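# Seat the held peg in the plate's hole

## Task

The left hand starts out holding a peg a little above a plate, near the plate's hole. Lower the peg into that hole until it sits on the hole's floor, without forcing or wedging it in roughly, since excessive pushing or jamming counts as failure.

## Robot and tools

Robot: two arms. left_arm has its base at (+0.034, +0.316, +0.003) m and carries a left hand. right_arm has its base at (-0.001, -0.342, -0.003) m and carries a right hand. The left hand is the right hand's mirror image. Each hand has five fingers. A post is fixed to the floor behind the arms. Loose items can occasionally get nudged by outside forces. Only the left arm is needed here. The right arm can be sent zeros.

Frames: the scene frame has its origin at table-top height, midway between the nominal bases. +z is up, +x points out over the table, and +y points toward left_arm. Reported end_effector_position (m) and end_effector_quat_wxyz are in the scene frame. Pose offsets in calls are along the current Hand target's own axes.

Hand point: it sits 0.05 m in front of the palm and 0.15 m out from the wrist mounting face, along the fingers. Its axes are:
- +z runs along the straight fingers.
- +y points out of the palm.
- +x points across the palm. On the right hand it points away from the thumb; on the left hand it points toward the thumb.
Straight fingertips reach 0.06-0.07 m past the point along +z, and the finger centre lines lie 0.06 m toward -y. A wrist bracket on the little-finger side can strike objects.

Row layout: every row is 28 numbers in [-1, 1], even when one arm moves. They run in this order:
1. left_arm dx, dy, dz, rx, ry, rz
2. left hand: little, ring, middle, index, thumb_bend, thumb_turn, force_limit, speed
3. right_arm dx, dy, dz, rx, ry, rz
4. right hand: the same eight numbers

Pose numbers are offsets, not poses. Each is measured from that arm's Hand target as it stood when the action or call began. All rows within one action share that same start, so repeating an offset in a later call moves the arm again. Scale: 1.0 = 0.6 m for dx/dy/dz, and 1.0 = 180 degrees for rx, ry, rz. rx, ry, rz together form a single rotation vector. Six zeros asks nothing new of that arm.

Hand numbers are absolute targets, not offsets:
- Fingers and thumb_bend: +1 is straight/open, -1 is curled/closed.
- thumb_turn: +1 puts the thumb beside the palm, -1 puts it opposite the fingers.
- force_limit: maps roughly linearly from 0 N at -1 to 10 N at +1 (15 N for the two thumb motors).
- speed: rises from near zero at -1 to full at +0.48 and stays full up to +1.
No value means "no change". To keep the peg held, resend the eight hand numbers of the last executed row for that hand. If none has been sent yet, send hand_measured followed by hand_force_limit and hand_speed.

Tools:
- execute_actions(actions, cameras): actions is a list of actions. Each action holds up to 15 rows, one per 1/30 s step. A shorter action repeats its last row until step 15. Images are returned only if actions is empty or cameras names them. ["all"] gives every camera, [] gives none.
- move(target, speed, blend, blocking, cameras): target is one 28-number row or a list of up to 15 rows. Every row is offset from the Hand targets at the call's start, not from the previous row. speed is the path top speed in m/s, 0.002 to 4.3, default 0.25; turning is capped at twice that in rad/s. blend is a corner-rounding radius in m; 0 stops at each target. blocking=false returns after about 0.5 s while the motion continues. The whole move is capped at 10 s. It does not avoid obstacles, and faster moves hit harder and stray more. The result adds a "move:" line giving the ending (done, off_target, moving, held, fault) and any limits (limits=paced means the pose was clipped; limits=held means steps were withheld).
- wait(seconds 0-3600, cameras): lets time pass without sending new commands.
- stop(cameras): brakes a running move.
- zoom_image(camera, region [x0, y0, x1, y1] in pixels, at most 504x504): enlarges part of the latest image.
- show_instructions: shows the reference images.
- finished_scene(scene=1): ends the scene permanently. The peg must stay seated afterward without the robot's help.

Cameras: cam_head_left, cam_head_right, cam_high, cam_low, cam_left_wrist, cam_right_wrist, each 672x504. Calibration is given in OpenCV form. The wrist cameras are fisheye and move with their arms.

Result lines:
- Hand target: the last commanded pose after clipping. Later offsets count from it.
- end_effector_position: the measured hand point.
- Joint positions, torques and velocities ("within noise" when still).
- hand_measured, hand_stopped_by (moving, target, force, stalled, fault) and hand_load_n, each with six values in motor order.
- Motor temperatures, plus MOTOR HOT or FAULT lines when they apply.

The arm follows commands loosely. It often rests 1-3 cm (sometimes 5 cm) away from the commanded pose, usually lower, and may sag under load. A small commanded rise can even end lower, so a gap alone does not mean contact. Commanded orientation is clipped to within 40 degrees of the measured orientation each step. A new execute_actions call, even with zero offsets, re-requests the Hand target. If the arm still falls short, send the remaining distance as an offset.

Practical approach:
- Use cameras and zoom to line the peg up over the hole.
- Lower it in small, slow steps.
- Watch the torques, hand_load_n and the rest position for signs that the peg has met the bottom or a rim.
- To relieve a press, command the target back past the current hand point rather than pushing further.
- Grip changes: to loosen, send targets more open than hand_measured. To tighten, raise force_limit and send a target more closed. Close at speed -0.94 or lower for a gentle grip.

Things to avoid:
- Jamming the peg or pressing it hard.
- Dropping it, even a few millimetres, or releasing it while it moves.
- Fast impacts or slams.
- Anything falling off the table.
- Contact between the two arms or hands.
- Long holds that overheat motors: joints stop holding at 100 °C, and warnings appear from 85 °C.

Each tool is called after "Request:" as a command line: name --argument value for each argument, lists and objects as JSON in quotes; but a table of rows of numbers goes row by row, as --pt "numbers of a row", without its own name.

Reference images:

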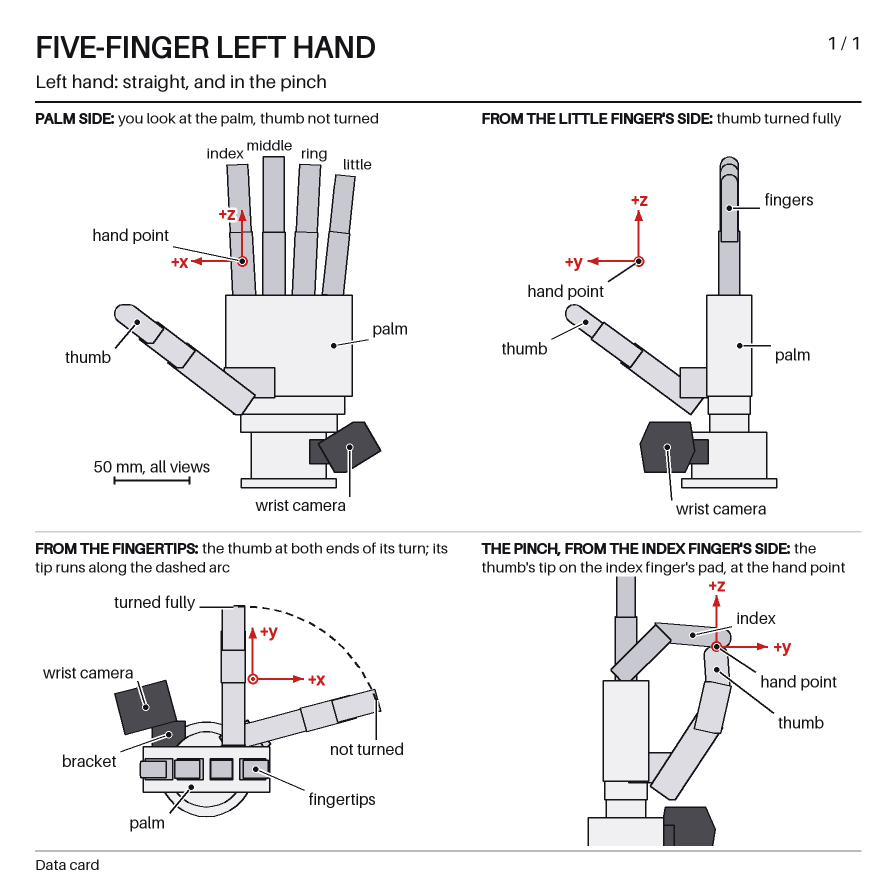

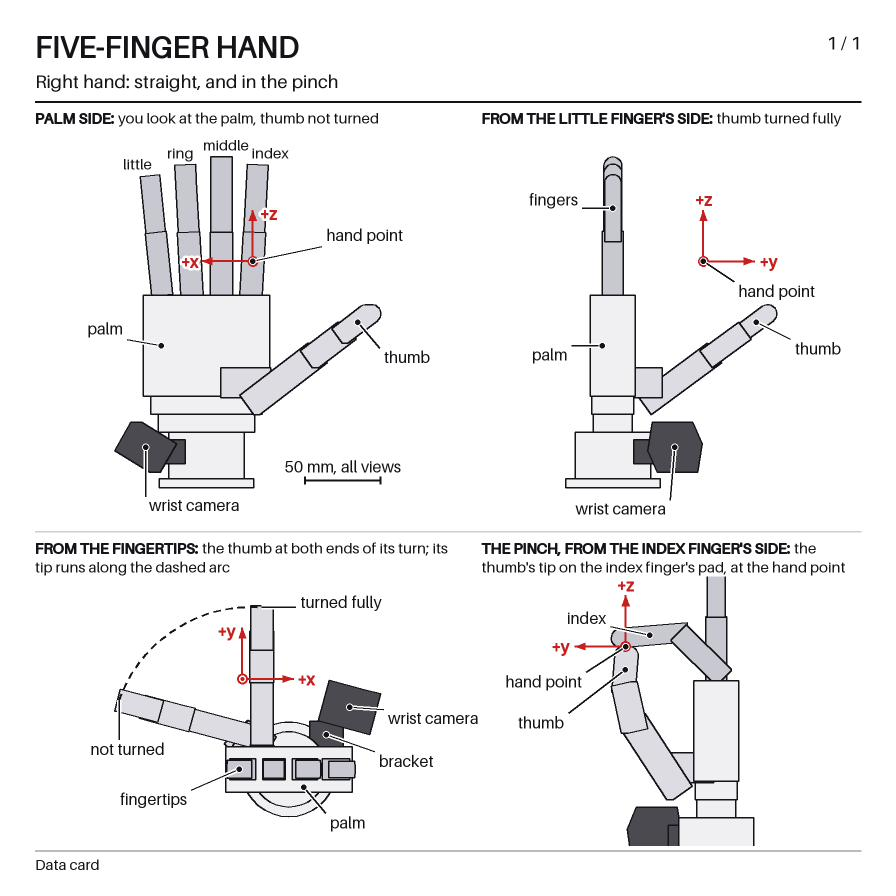

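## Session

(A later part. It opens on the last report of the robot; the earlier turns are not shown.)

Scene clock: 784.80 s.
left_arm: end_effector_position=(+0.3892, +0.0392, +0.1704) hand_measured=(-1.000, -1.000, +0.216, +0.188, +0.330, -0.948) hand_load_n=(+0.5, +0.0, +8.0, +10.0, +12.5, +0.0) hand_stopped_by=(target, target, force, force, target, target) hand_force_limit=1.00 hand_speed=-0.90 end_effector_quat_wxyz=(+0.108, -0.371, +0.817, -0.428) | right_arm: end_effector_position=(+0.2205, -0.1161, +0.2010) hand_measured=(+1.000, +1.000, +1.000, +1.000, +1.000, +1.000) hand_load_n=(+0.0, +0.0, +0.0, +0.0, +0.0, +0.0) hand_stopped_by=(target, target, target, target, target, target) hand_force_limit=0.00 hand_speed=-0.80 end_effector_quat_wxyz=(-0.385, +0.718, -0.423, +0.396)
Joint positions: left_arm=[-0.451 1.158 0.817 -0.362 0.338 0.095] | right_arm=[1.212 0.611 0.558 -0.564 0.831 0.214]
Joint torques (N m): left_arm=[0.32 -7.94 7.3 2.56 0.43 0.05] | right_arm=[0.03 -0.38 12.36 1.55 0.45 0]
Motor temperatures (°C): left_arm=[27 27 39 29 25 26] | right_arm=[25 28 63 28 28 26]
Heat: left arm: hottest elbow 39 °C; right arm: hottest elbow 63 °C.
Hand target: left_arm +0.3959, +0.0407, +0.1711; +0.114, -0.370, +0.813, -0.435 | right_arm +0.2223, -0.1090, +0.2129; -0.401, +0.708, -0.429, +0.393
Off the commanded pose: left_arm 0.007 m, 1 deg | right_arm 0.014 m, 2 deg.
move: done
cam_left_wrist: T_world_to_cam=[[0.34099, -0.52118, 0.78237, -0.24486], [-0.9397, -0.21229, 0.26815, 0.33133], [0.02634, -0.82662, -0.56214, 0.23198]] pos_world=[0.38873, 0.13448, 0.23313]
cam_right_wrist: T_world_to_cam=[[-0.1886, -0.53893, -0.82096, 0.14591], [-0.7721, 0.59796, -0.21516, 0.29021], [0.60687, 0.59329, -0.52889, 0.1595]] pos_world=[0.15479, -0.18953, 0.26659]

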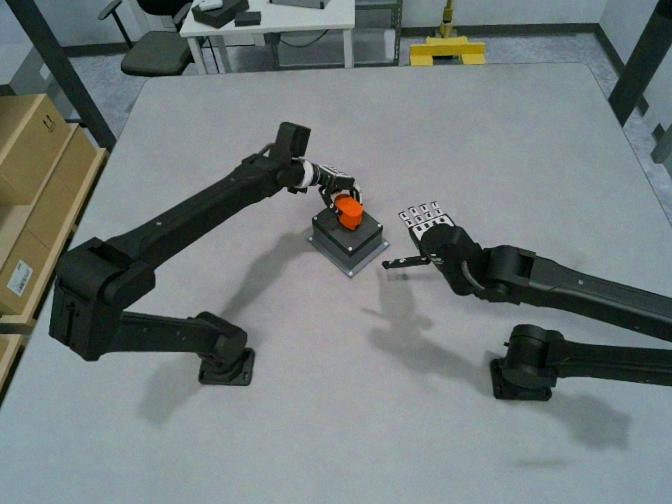

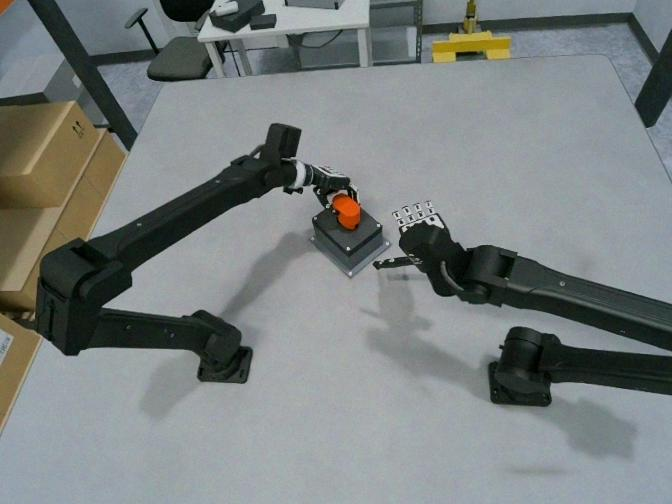

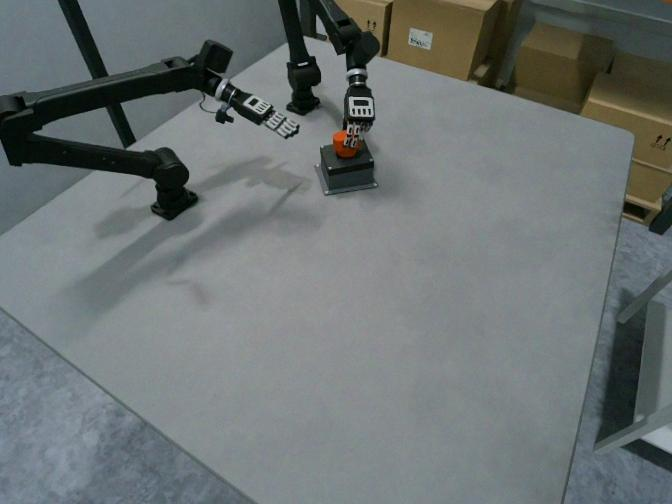

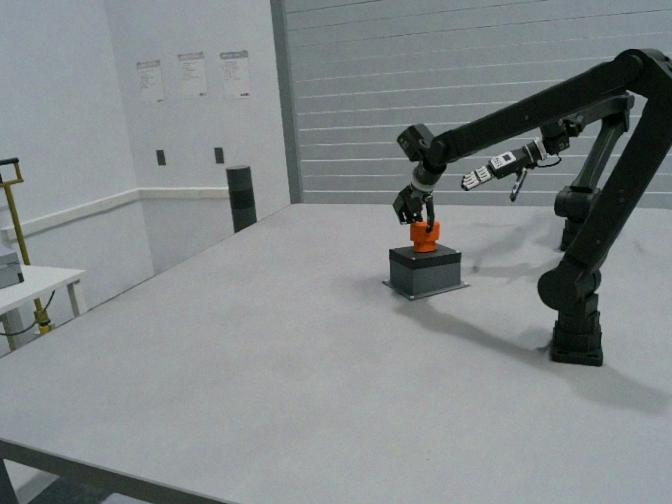

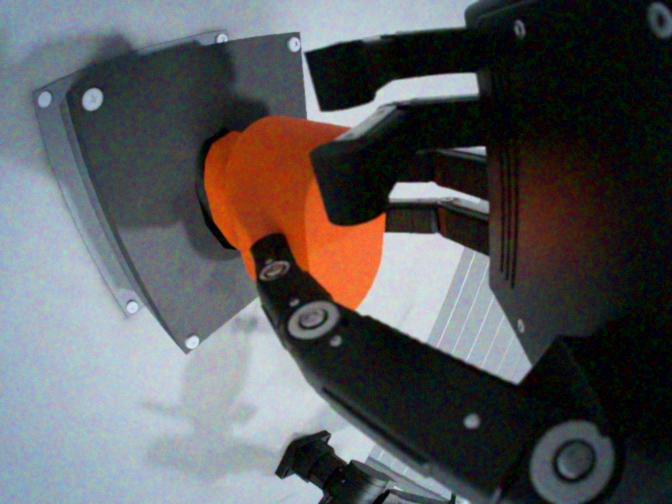

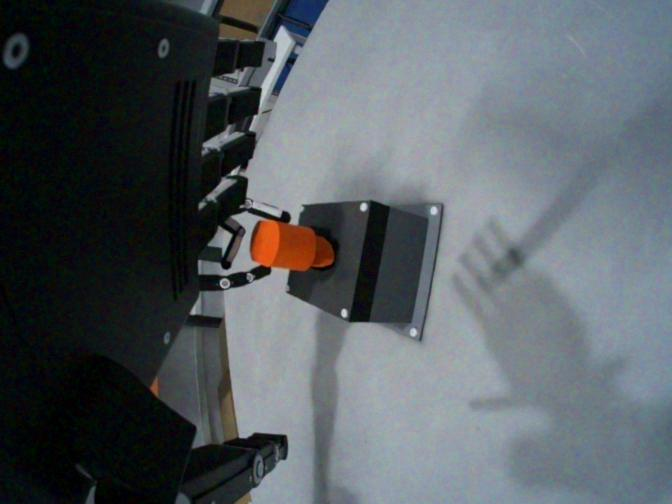

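Request:
move --pt "0.0138 -0.0843 -0.0637 0 0 0 -1 -1 0.216 0.188 0.324 -0.948 1.0 -0.9 0 0 0 0 0 0 1 1 1 1 1 1 0 -0.8" --pt "0.0027 -0.0197 -0.0150 0 0 0 -1 -1 0.216 0.188 0.324 -0.948 1.0 -0.9 0 0 0 0 0 0 1 1 1 1 1 1 0 -0.8" --pt "0.0009 -0.0091 -0.0070 0 0 0 -1 -1 0.216 0.188 0.324 -0.948 1.0 -0.9 0 0 0 0 0 0 1 1 1 1 1 1 0 -0.8" --speed '[0.08,0.06,0.03]' --cameras '["all"]'

Request:
zoom_image --camera "cam_right_wrist" --region '[300, 225, 350, 275]'

Request:
zoom_image --camera "cam_low" --region '[400, 215, 450, 265]'

Request:
zoom_image --camera "cam_left_wrist" --region '[185, 115, 255, 255]'

Request:
zoom_image --camera "cam_head_left" --region '[325, 190, 375, 240]'

Scene clock: 816.97 s.
left_arm: end_effector_position=(+0.3881, +0.0404, +0.1743) hand_measured=(-1.000, -1.000, +0.216, +0.188, +0.330, -0.948) hand_load_n=(+0.0, +0.0, +9.0, +10.5, +13.0, +0.0) hand_stopped_by=(target, target, force, force, target, target) hand_force_limit=1.00 hand_speed=-0.90 end_effector_quat_wxyz=(+0.107, -0.372, +0.818, -0.426) | right_arm: end_effector_position=(+0.2205, -0.1161, +0.2010) hand_measured=(+1.000, +1.000, +1.000, +1.000, +1.000, +1.000) hand_load_n=(+0.0, +0.0, +0.0, +0.0, +0.0, +0.0) hand_stopped_by=(target, target, target, target, target, target) hand_force_limit=0.00 hand_speed=-0.80 end_effector_quat_wxyz=(-0.385, +0.718, -0.423, +0.396)
Joint positions: left_arm=[-0.449 1.153 0.826 -0.384 0.339 0.097] | right_arm=[1.212 0.611 0.558 -0.564 0.831 0.214]
Joint torques (N m): left_arm=[0.15 -8.23 7.62 2.52 0.44 0.02] | right_arm=[0.09 -0.32 12.34 1.55 0.45 0.01]
Motor temperatures (°C): left_arm=[27 27 39 29 25 26] | right_arm=[25 28 63 28 28 26]
Heat: left arm: hottest elbow 39 °C; right arm: hottest elbow 63 °C.
Hand target: left_arm +0.3960, +0.0411, +0.1779; +0.114, -0.370, +0.813, -0.435 | right_arm +0.2223, -0.1090, +0.2129; -0.401, +0.708, -0.429, +0.393
Off the commanded pose: left_arm 0.009 m, 2 deg | right_arm 0.014 m, 2 deg.
move: done
cam_left_wrist: T_world_to_cam=[[0.34464, -0.52385, 0.77898, -0.24759], [-0.93845, -0.21273, 0.27213, 0.3283], [0.02316, -0.82482, -0.56492, 0.23683]] pos_world=[0.38793, 0.13548, 0.23732]
cam_right_wrist: T_world_to_cam=[[-0.1886, -0.53893, -0.82096, 0.14591], [-0.7721, 0.59796, -0.21516, 0.29021], [0.60687, 0.59329, -0.52889, 0.1595]] pos_world=[0.15479, -0.18953, 0.26659]

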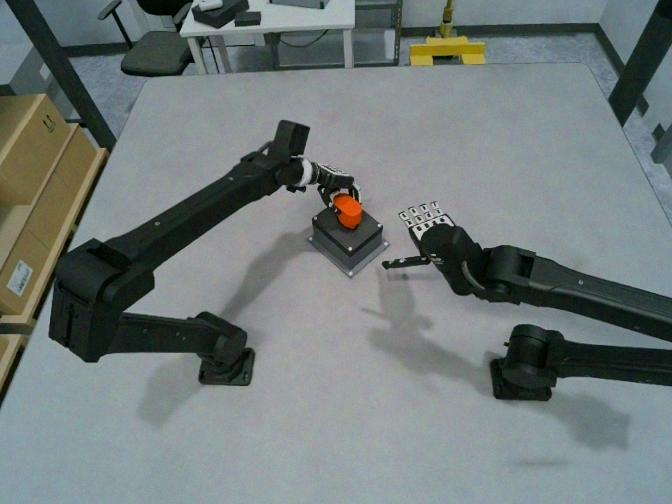

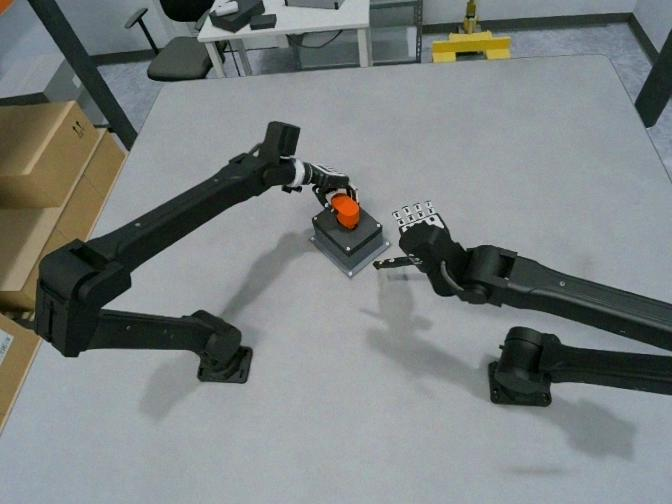

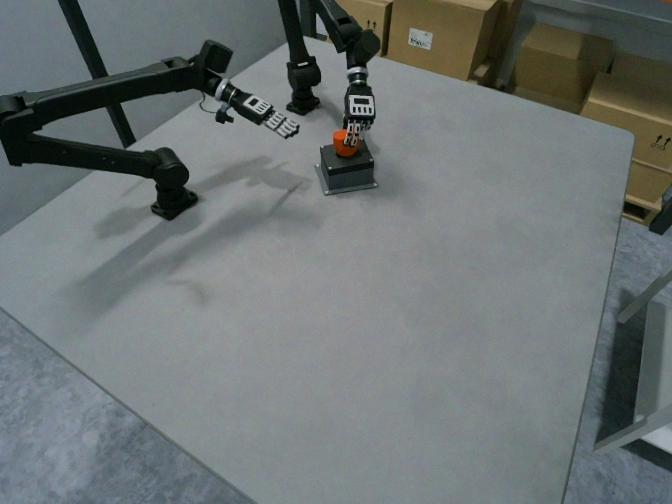

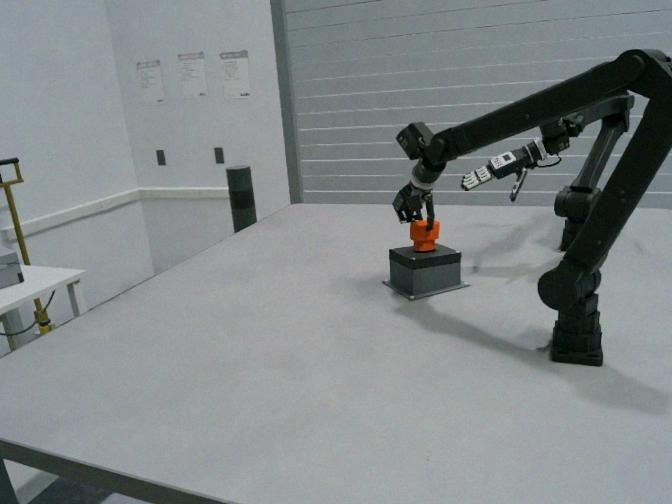

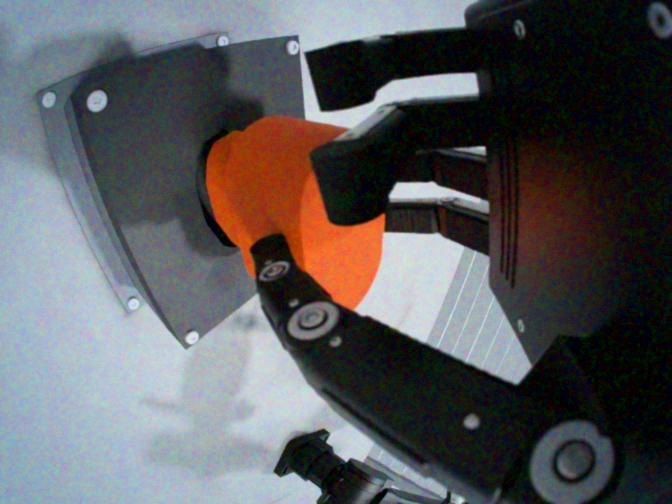

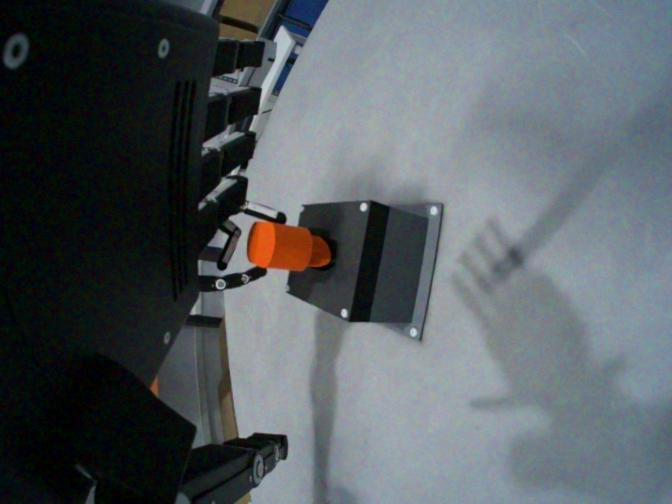

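Scaled by 10.080 from the camera's image (finer frame: 960x720).

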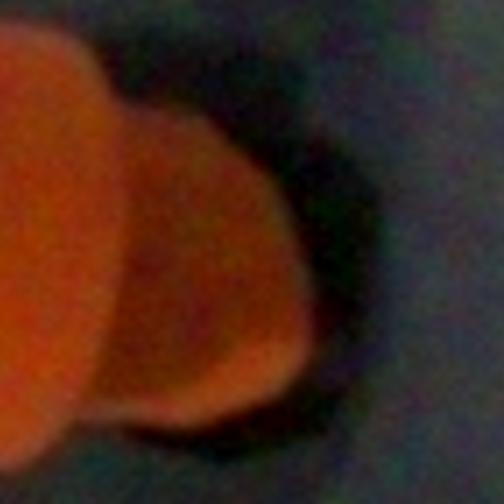

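Scaled by 10.080 from the camera's image (finer frame: 960x720).

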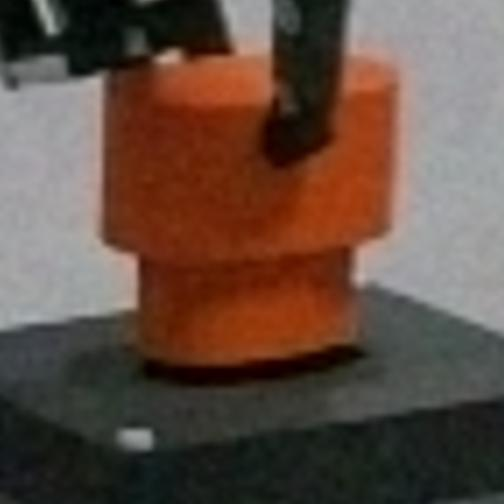

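Scaled by 3.600 from the camera's image (finer frame: 960x720).

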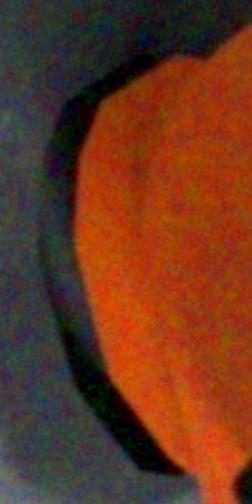

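Scaled by 10.080 from the camera's image (finer frame: 960x720).

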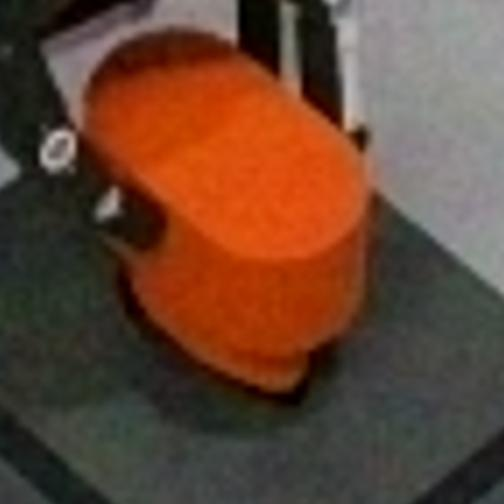

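Request:
zoom_image --camera "cam_right_wrist" --region '[240, 190, 370, 320]'

Request:
zoom_image --camera "cam_left_wrist" --region '[180, 90, 400, 330]'

Request:
zoom_image --camera "cam_head_right" --region '[325, 190, 375, 240]'

Request:
zoom_image --camera "cam_high" --region '[320, 120, 370, 170]'

Scaled by 3.877 from the camera's image (finer frame: 960x720).

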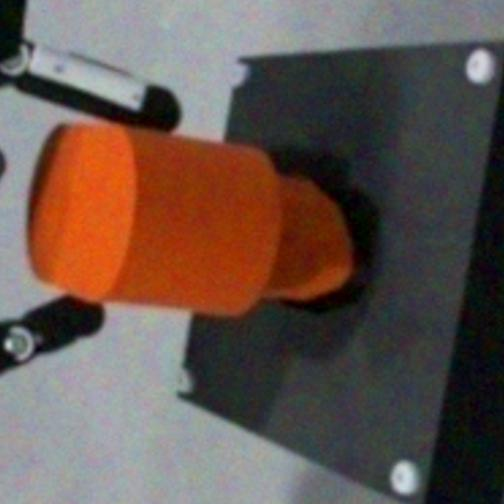

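Scaled by 2.100 from the camera's image (finer frame: 960x720).

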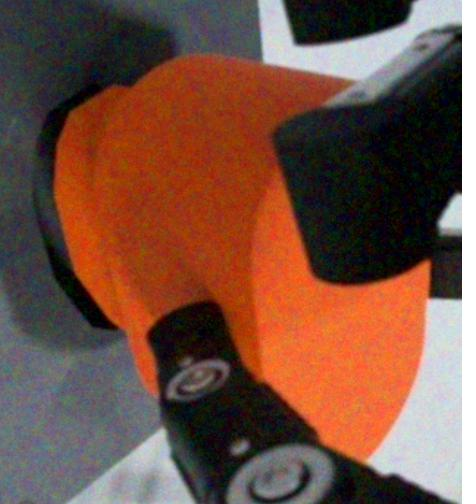

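Scaled by 10.080 from the camera's image (finer frame: 960x720).

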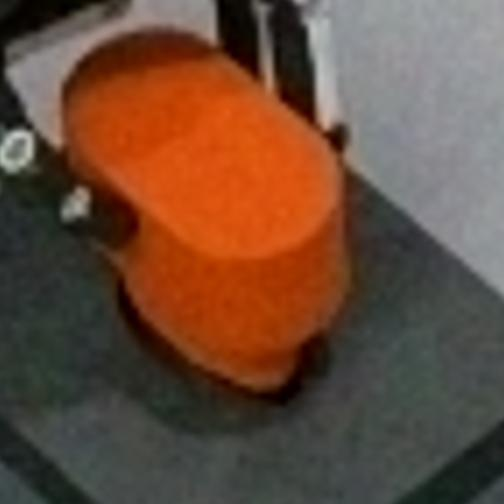

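Scaled by 10.080 from the camera's image (finer frame: 960x720).

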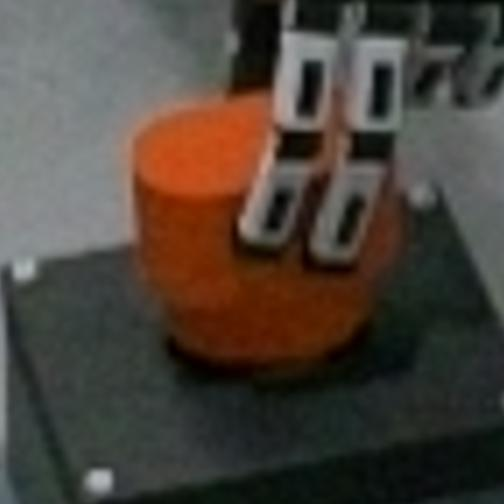

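Request:
move --target '[0.0001,0.0066,0.0002,0,0,0,-1,-1,0.216,0.188,0.324,-0.948,1.0,-0.9,0,0,0,0,0,0,1,1,1,1,1,1,0,-0.8]' --speed 0.03 --cameras '["cam_right_wrist", "cam_low", "cam_left_wrist", "cam_head_left"]'

Request:
zoom_image --camera "cam_right_wrist" --region '[300, 225, 350, 275]'

Request:
zoom_image --camera "cam_low" --region '[400, 215, 450, 265]'

Request:
zoom_image --camera "cam_left_wrist" --region '[185, 115, 255, 255]'

Request:
zoom_image --camera "cam_head_left" --region '[325, 190, 375, 240]'

Scene clock: 835.93 s.
left_arm: end_effector_position=(+0.3861, +0.0415, +0.1696) hand_measured=(-1.000, -1.000, +0.216, +0.188, +0.330, -0.948) hand_load_n=(+0.0, +0.0, +9.5, +10.5, +13.0, +0.0) hand_stopped_by=(target, target, force, force, target, target) hand_force_limit=1.00 hand_speed=-0.90 end_effector_quat_wxyz=(+0.105, -0.373, +0.819, -0.424) | right_arm: end_effector_position=(+0.2205, -0.1161, +0.2010) hand_measured=(+1.000, +1.000, +1.000, +1.000, +1.000, +1.000) hand_load_n=(+0.0, +0.0, +0.0, +0.0, +0.0, +0.0) hand_stopped_by=(target, target, target, target, target, target) hand_force_limit=0.00 hand_speed=-0.80 end_effector_quat_wxyz=(-0.385, +0.718, -0.423, +0.396)
Joint positions: left_arm=[-0.449 1.153 0.814 -0.376 0.339 0.097] | right_arm=[1.212 0.611 0.558 -0.564 0.831 0.214]
Joint torques (N m): left_arm=[0.44 -9 7.65 2.5 0.44 0.04] | right_arm=[0.03 -0.32 12.34 1.55 0.45 0.01]
Motor temperatures (°C): left_arm=[27 27 38 29 25 26] | right_arm=[25 28 64 28 28 26]
Heat: left arm: hottest elbow 38 °C; right arm: hottest elbow 64 °C.
Hand target: left_arm +0.3942, +0.0423, +0.1748; +0.114, -0.370, +0.813, -0.435 | right_arm +0.2223, -0.1090, +0.2129; -0.401, +0.708, -0.429, +0.393
Off the commanded pose: left_arm 0.010 m, 2 deg | right_arm 0.014 m, 2 deg.
move: done
cam_left_wrist: T_world_to_cam=[[0.34764, -0.52519, 0.77674, -0.24342], [-0.93739, -0.21321, 0.27538, 0.32704], [0.02098, -0.82385, -0.56643, 0.23621]] pos_world=[0.38623, 0.13648, 0.23281]
cam_right_wrist: T_world_to_cam=[[-0.1886, -0.53893, -0.82096, 0.14591], [-0.7721, 0.59796, -0.21516, 0.29021], [0.60687, 0.59329, -0.52889, 0.1595]] pos_world=[0.15479, -0.18953, 0.26659]
Images, in order (width x height): cam_head_left 672x504, cam_low 672x504, cam_left_wrist 672x504, cam_right_wrist 672x504.

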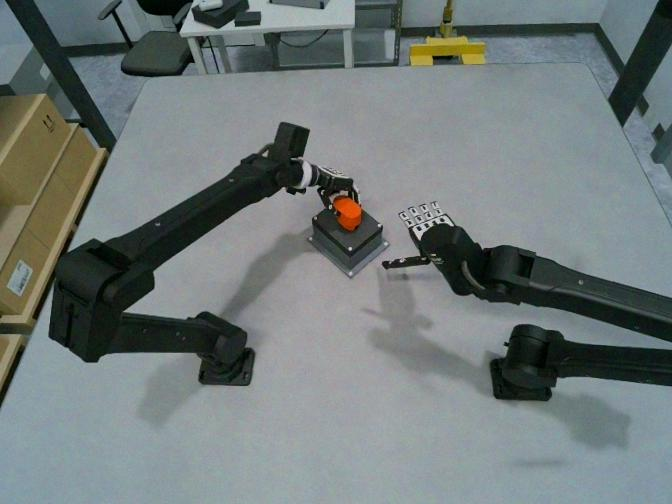

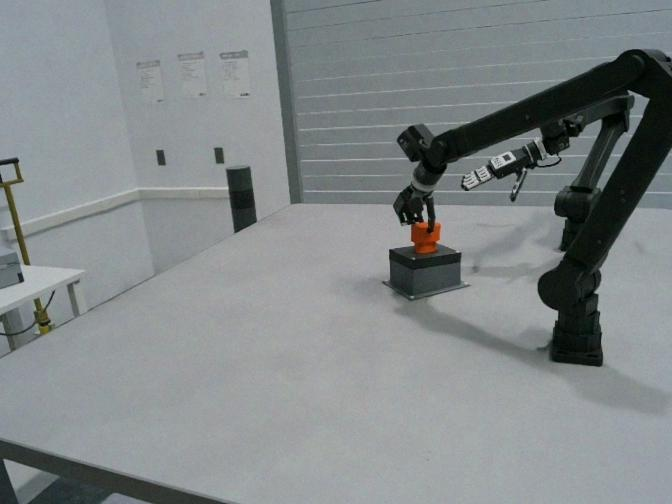

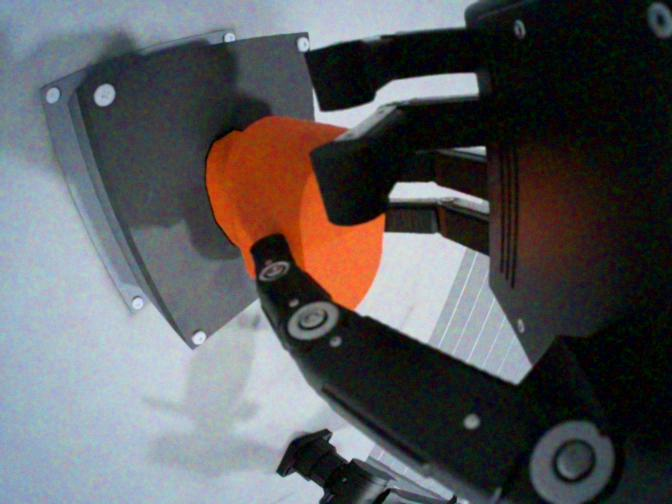

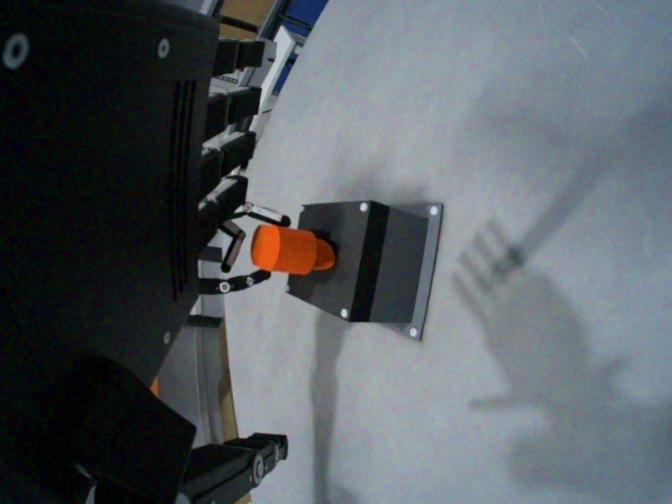

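Scaled by 10.080 from the camera's image (finer frame: 960x720).

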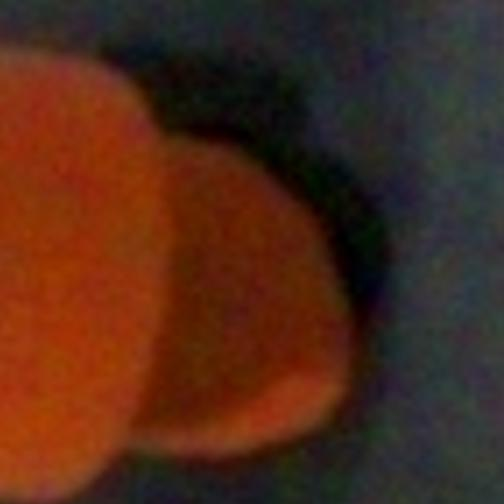

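Scaled by 10.080 from the camera's image (finer frame: 960x720).

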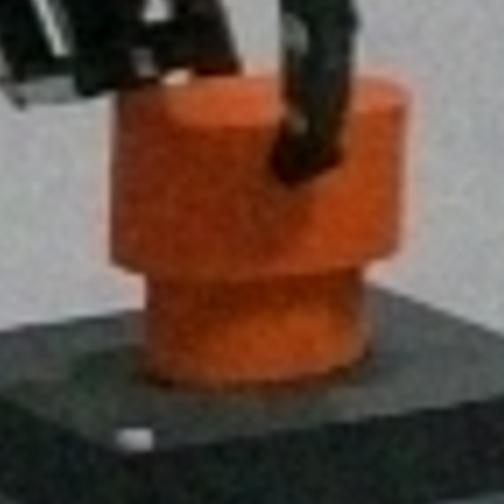

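Scaled by 3.600 from the camera's image (finer frame: 960x720).

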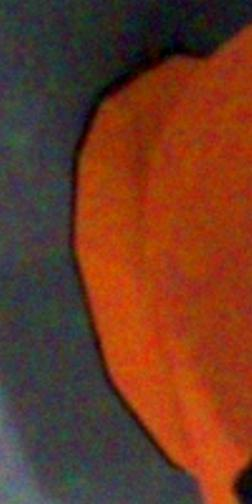

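Scaled by 10.080 from the camera's image (finer frame: 960x720).

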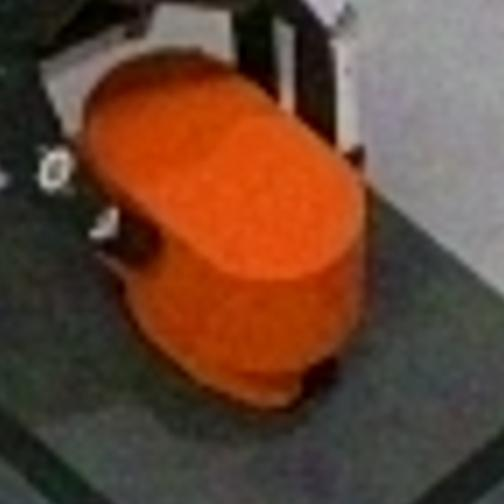

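Request:
move --target '[-0.0014,0.0053,0.0039,0,0,0,-1,-1,0.216,0.188,0.324,-0.948,1.0,-0.9,0,0,0,0,0,0,1,1,1,1,1,1,0,-0.8]' --speed 0.02 --cameras '["cam_right_wrist", "cam_low", "cam_left_wrist", "cam_head_left"]'

Request:
zoom_image --camera "cam_left_wrist" --region '[185, 115, 255, 255]'

Request:
zoom_image --camera "cam_right_wrist" --region '[240, 190, 370, 320]'

Request:
zoom_image --camera "cam_low" --region '[400, 215, 450, 265]'

Scene clock: 844.40 s.
left_arm: end_effector_position=(+0.3863, +0.0417, +0.1675) hand_measured=(-1.000, -1.000, +0.216, +0.188, +0.330, -0.948) hand_load_n=(+0.0, +0.0, +9.0, +10.5, +13.0, +0.0) hand_stopped_by=(target, target, force, force, target, target) hand_force_limit=1.00 hand_speed=-0.90 end_effector_quat_wxyz=(+0.107, -0.372, +0.818, -0.426) | right_arm: end_effector_position=(+0.2205, -0.1161, +0.2010) hand_measured=(+1.000, +1.000, +1.000, +1.000, +1.000, +1.000) hand_load_n=(+0.0, +0.0, +0.0, +0.0, +0.0, +0.0) hand_stopped_by=(target, target, target, target, target, target) hand_force_limit=0.00 hand_speed=-0.80 end_effector_quat_wxyz=(-0.385, +0.718, -0.423, +0.396)
Joint positions: left_arm=[-0.448 1.153 0.807 -0.364 0.339 0.097] | right_arm=[1.212 0.611 0.558 -0.564 0.831 0.214]
Joint torques (N m): left_arm=[0.73 -7.88 7.53 2.69 0.45 0.05] | right_arm=[0.09 -0.32 12.36 1.55 0.45 0]
Motor temperatures (°C): left_arm=[27 27 38 29 25 26] | right_arm=[25 28 64 28 28 26]
Heat: left arm: hottest elbow 38 °C; right arm: hottest elbow 64 °C.
Hand target: left_arm +0.3943, +0.0426, +0.1706; +0.114, -0.370, +0.813, -0.435 | right_arm +0.2223, -0.1090, +0.2129; -0.401, +0.708, -0.429, +0.393
Off the commanded pose: left_arm 0.009 m, 1 deg | right_arm 0.014 m, 2 deg.
move: done
cam_left_wrist: T_world_to_cam=[[0.34426, -0.52331, 0.77951, -0.24099], [-0.93857, -0.21284, 0.27163, 0.32893], [0.02376, -0.82514, -0.56444, 0.23389]] pos_world=[0.38613, 0.13688, 0.23052]
cam_right_wrist: T_world_to_cam=[[-0.1886, -0.53893, -0.82096, 0.14591], [-0.7721, 0.59796, -0.21516, 0.29021], [0.60687, 0.59329, -0.52889, 0.1595]] pos_world=[0.15479, -0.18953, 0.26659]
Images, in order (width x height): cam_head_left 672x504, cam_low 672x504, cam_left_wrist 672x504, cam_right_wrist 672x504.

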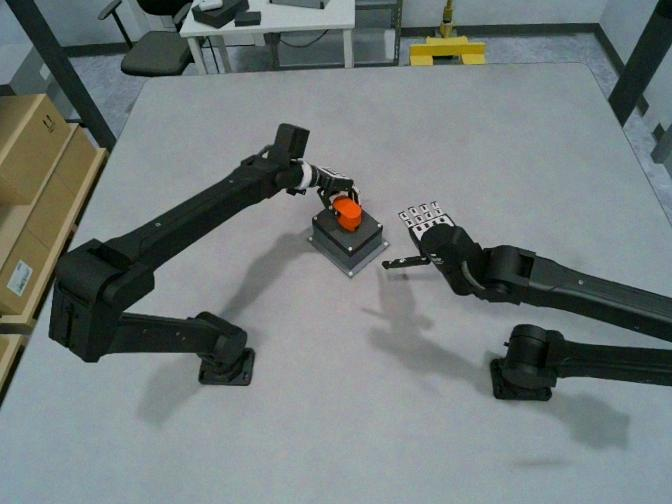

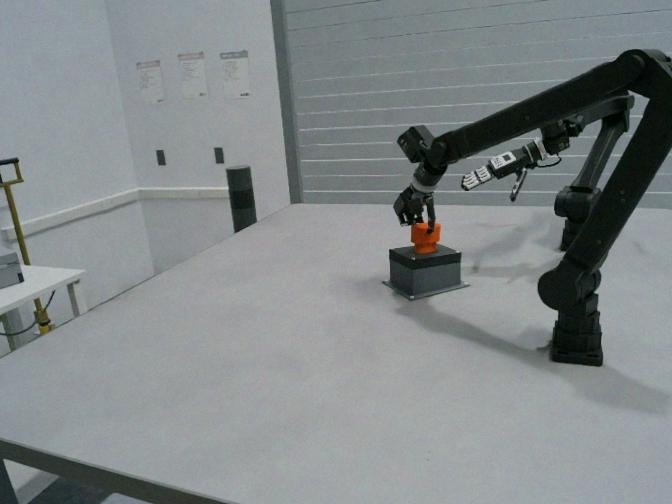

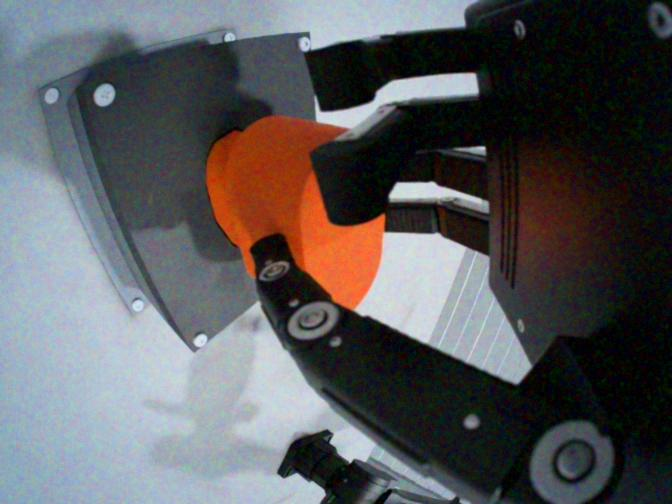

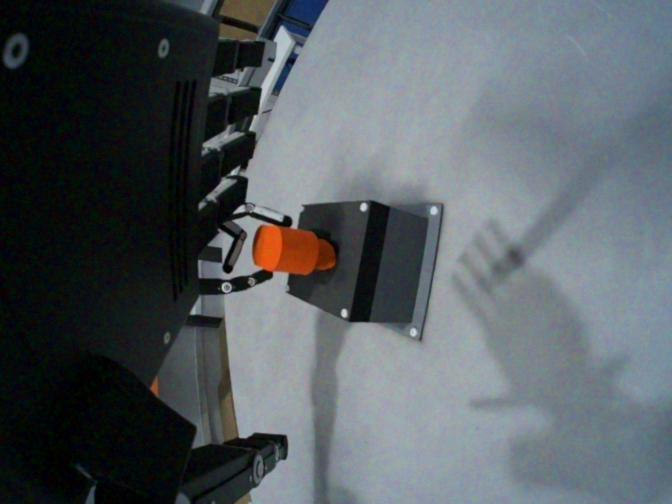

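Scaled by 3.600 from the camera's image (finer frame: 960x720).

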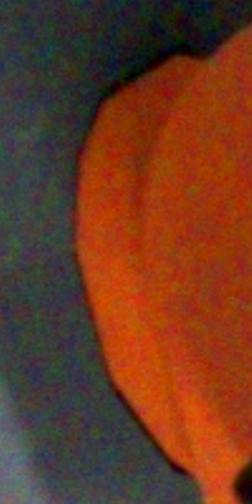

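Scaled by 3.877 from the camera's image (finer frame: 960x720).

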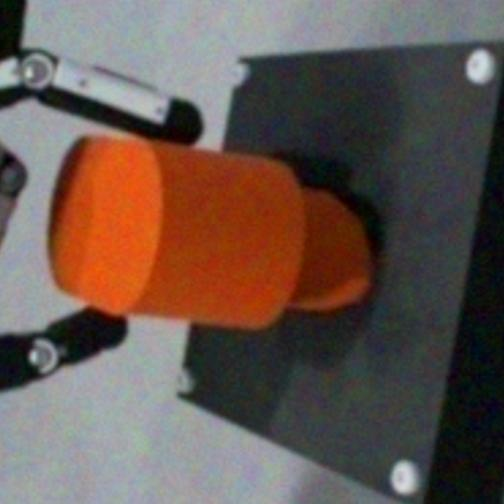

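Scaled by 10.080 from the camera's image (finer frame: 960x720).

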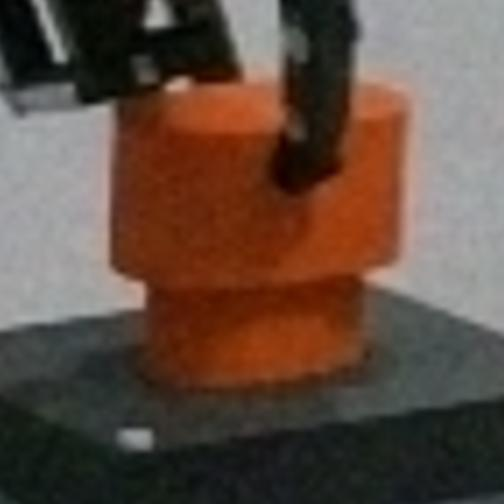

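Request:
move --target '[-0.0015,0.0034,0.0036,0,0,0,-1,-1,0.216,0.188,0.324,-0.948,1.0,-0.9,0,0,0,0,0,0,1,1,1,1,1,1,0,-0.8]' --speed 0.02 --cameras '["cam_right_wrist", "cam_low", "cam_left_wrist", "cam_head_left"]'

Request:
zoom_image --camera "cam_left_wrist" --region '[185, 115, 255, 255]'

Request:
zoom_image --camera "cam_right_wrist" --region '[300, 225, 350, 275]'

Request:
zoom_image --camera "cam_low" --region '[400, 215, 450, 265]'

Scene clock: 857.50 s.
left_arm: end_effector_position=(+0.3868, +0.0416, +0.1644) hand_measured=(-1.000, -1.000, +0.216, +0.188, +0.330, -0.948) hand_load_n=(+0.0, +0.0, +9.0, +10.5, +13.5, +0.0) hand_stopped_by=(target, target, force, force, target, target) hand_force_limit=1.00 hand_speed=-0.90 end_effector_quat_wxyz=(+0.106, -0.372, +0.818, -0.426) | right_arm: end_effector_position=(+0.2205, -0.1161, +0.2010) hand_measured=(+1.000, +1.000, +1.000, +1.000, +1.000, +1.000) hand_load_n=(+0.0, +0.0, -0.5, +0.0, +0.0, +0.0) hand_stopped_by=(target, target, target, target, target, target) hand_force_limit=0.00 hand_speed=-0.80 end_effector_quat_wxyz=(-0.385, +0.718, -0.423, +0.396)
Joint positions: left_arm=[-0.447 1.158 0.802 -0.355 0.341 0.098] | right_arm=[1.212 0.611 0.558 -0.564 0.831 0.214]
Joint velocities: left_arm=[within noise] | right_arm=[0.005 -0.015 0.007 -0.046 -0.022 0.11]
Joint torques (N m): left_arm=[0.32 -8.41 7.64 2.65 0.45 0.02] | right_arm=[0.03 -0.32 12.34 1.55 0.44 0]
Motor temperatures (°C): left_arm=[27 27 39 29 25 26] | right_arm=[25 28 64 28 28 26]
Heat: left arm: hottest elbow 39 °C; right arm: hottest elbow 64 °C.
Hand target: left_arm +0.3949, +0.0425, +0.1676; +0.114, -0.370, +0.813, -0.435 | right_arm +0.2223, -0.1090, +0.2129; -0.401, +0.708, -0.429, +0.393
Off the commanded pose: left_arm 0.009 m, 2 deg | right_arm 0.014 m, 2 deg.
move: done
cam_left_wrist: T_world_to_cam=[[0.34466, -0.52331, 0.77933, -0.23895], [-0.93844, -0.21248, 0.27236, 0.33005], [0.02306, -0.82523, -0.56433, 0.2323]] pos_world=[0.38673, 0.13678, 0.22742]
cam_right_wrist: T_world_to_cam=[[-0.1886, -0.53893, -0.82096, 0.14591], [-0.7721, 0.59796, -0.21516, 0.29021], [0.60687, 0.59329, -0.52889, 0.1595]] pos_world=[0.15479, -0.18953, 0.26659]
Images, in order (width x height): cam_head_left 672x504, cam_low 672x504, cam_left_wrist 672x504, cam_right_wrist 672x504.

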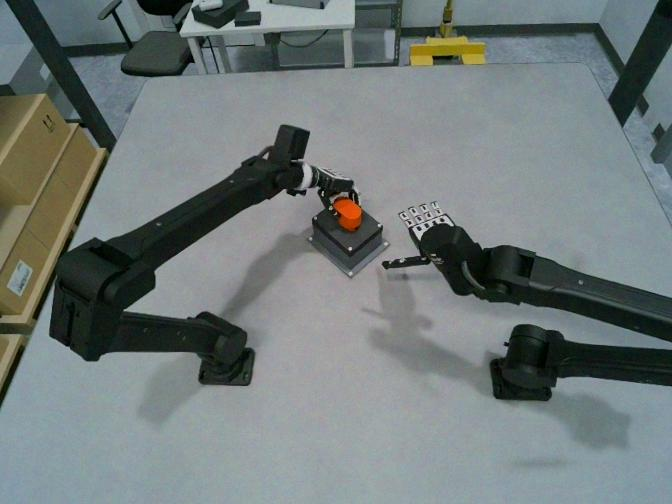

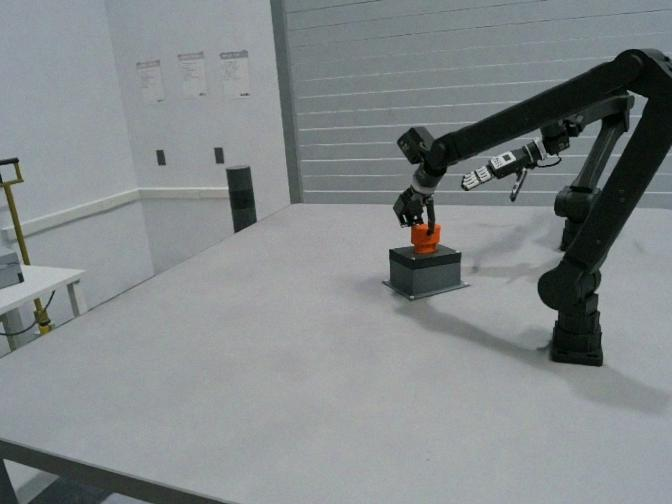

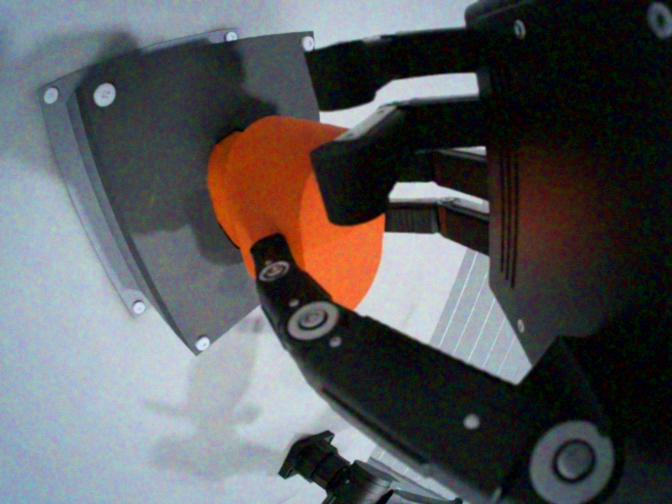

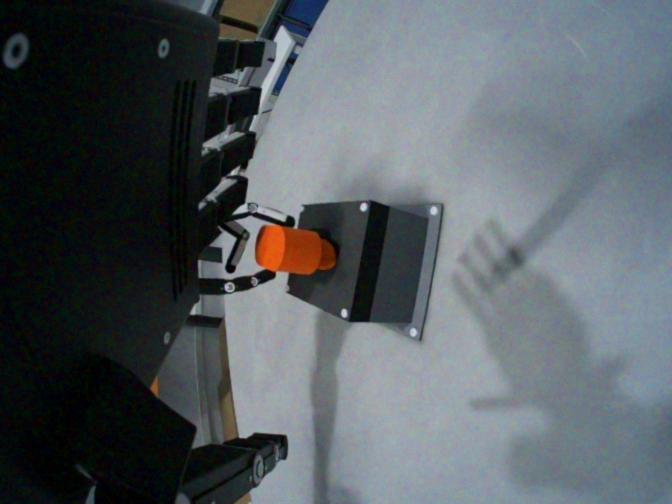

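Scaled by 3.600 from the camera's image (finer frame: 960x720).

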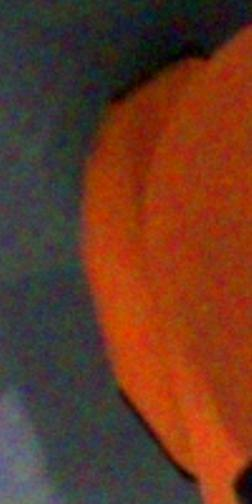

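Scaled by 10.080 from the camera's image (finer frame: 960x720).

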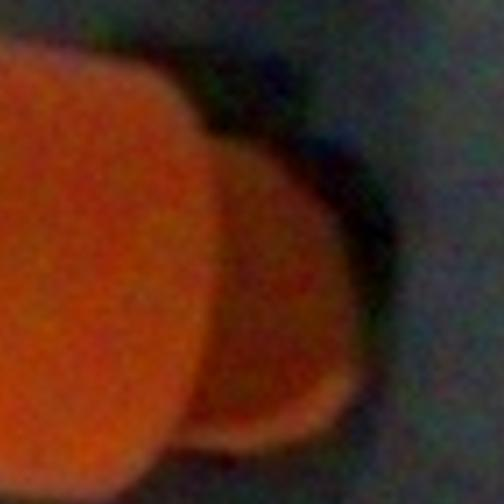

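Scaled by 10.080 from the camera's image (finer frame: 960x720).

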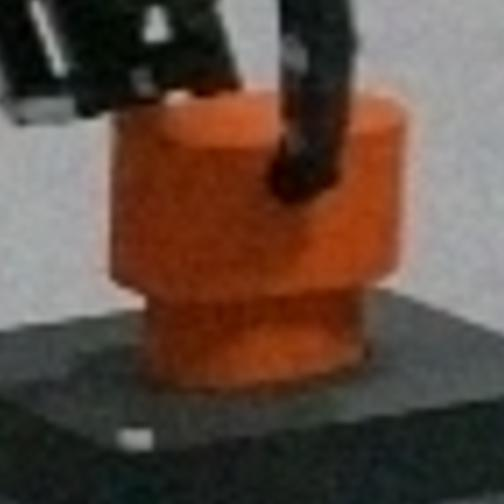

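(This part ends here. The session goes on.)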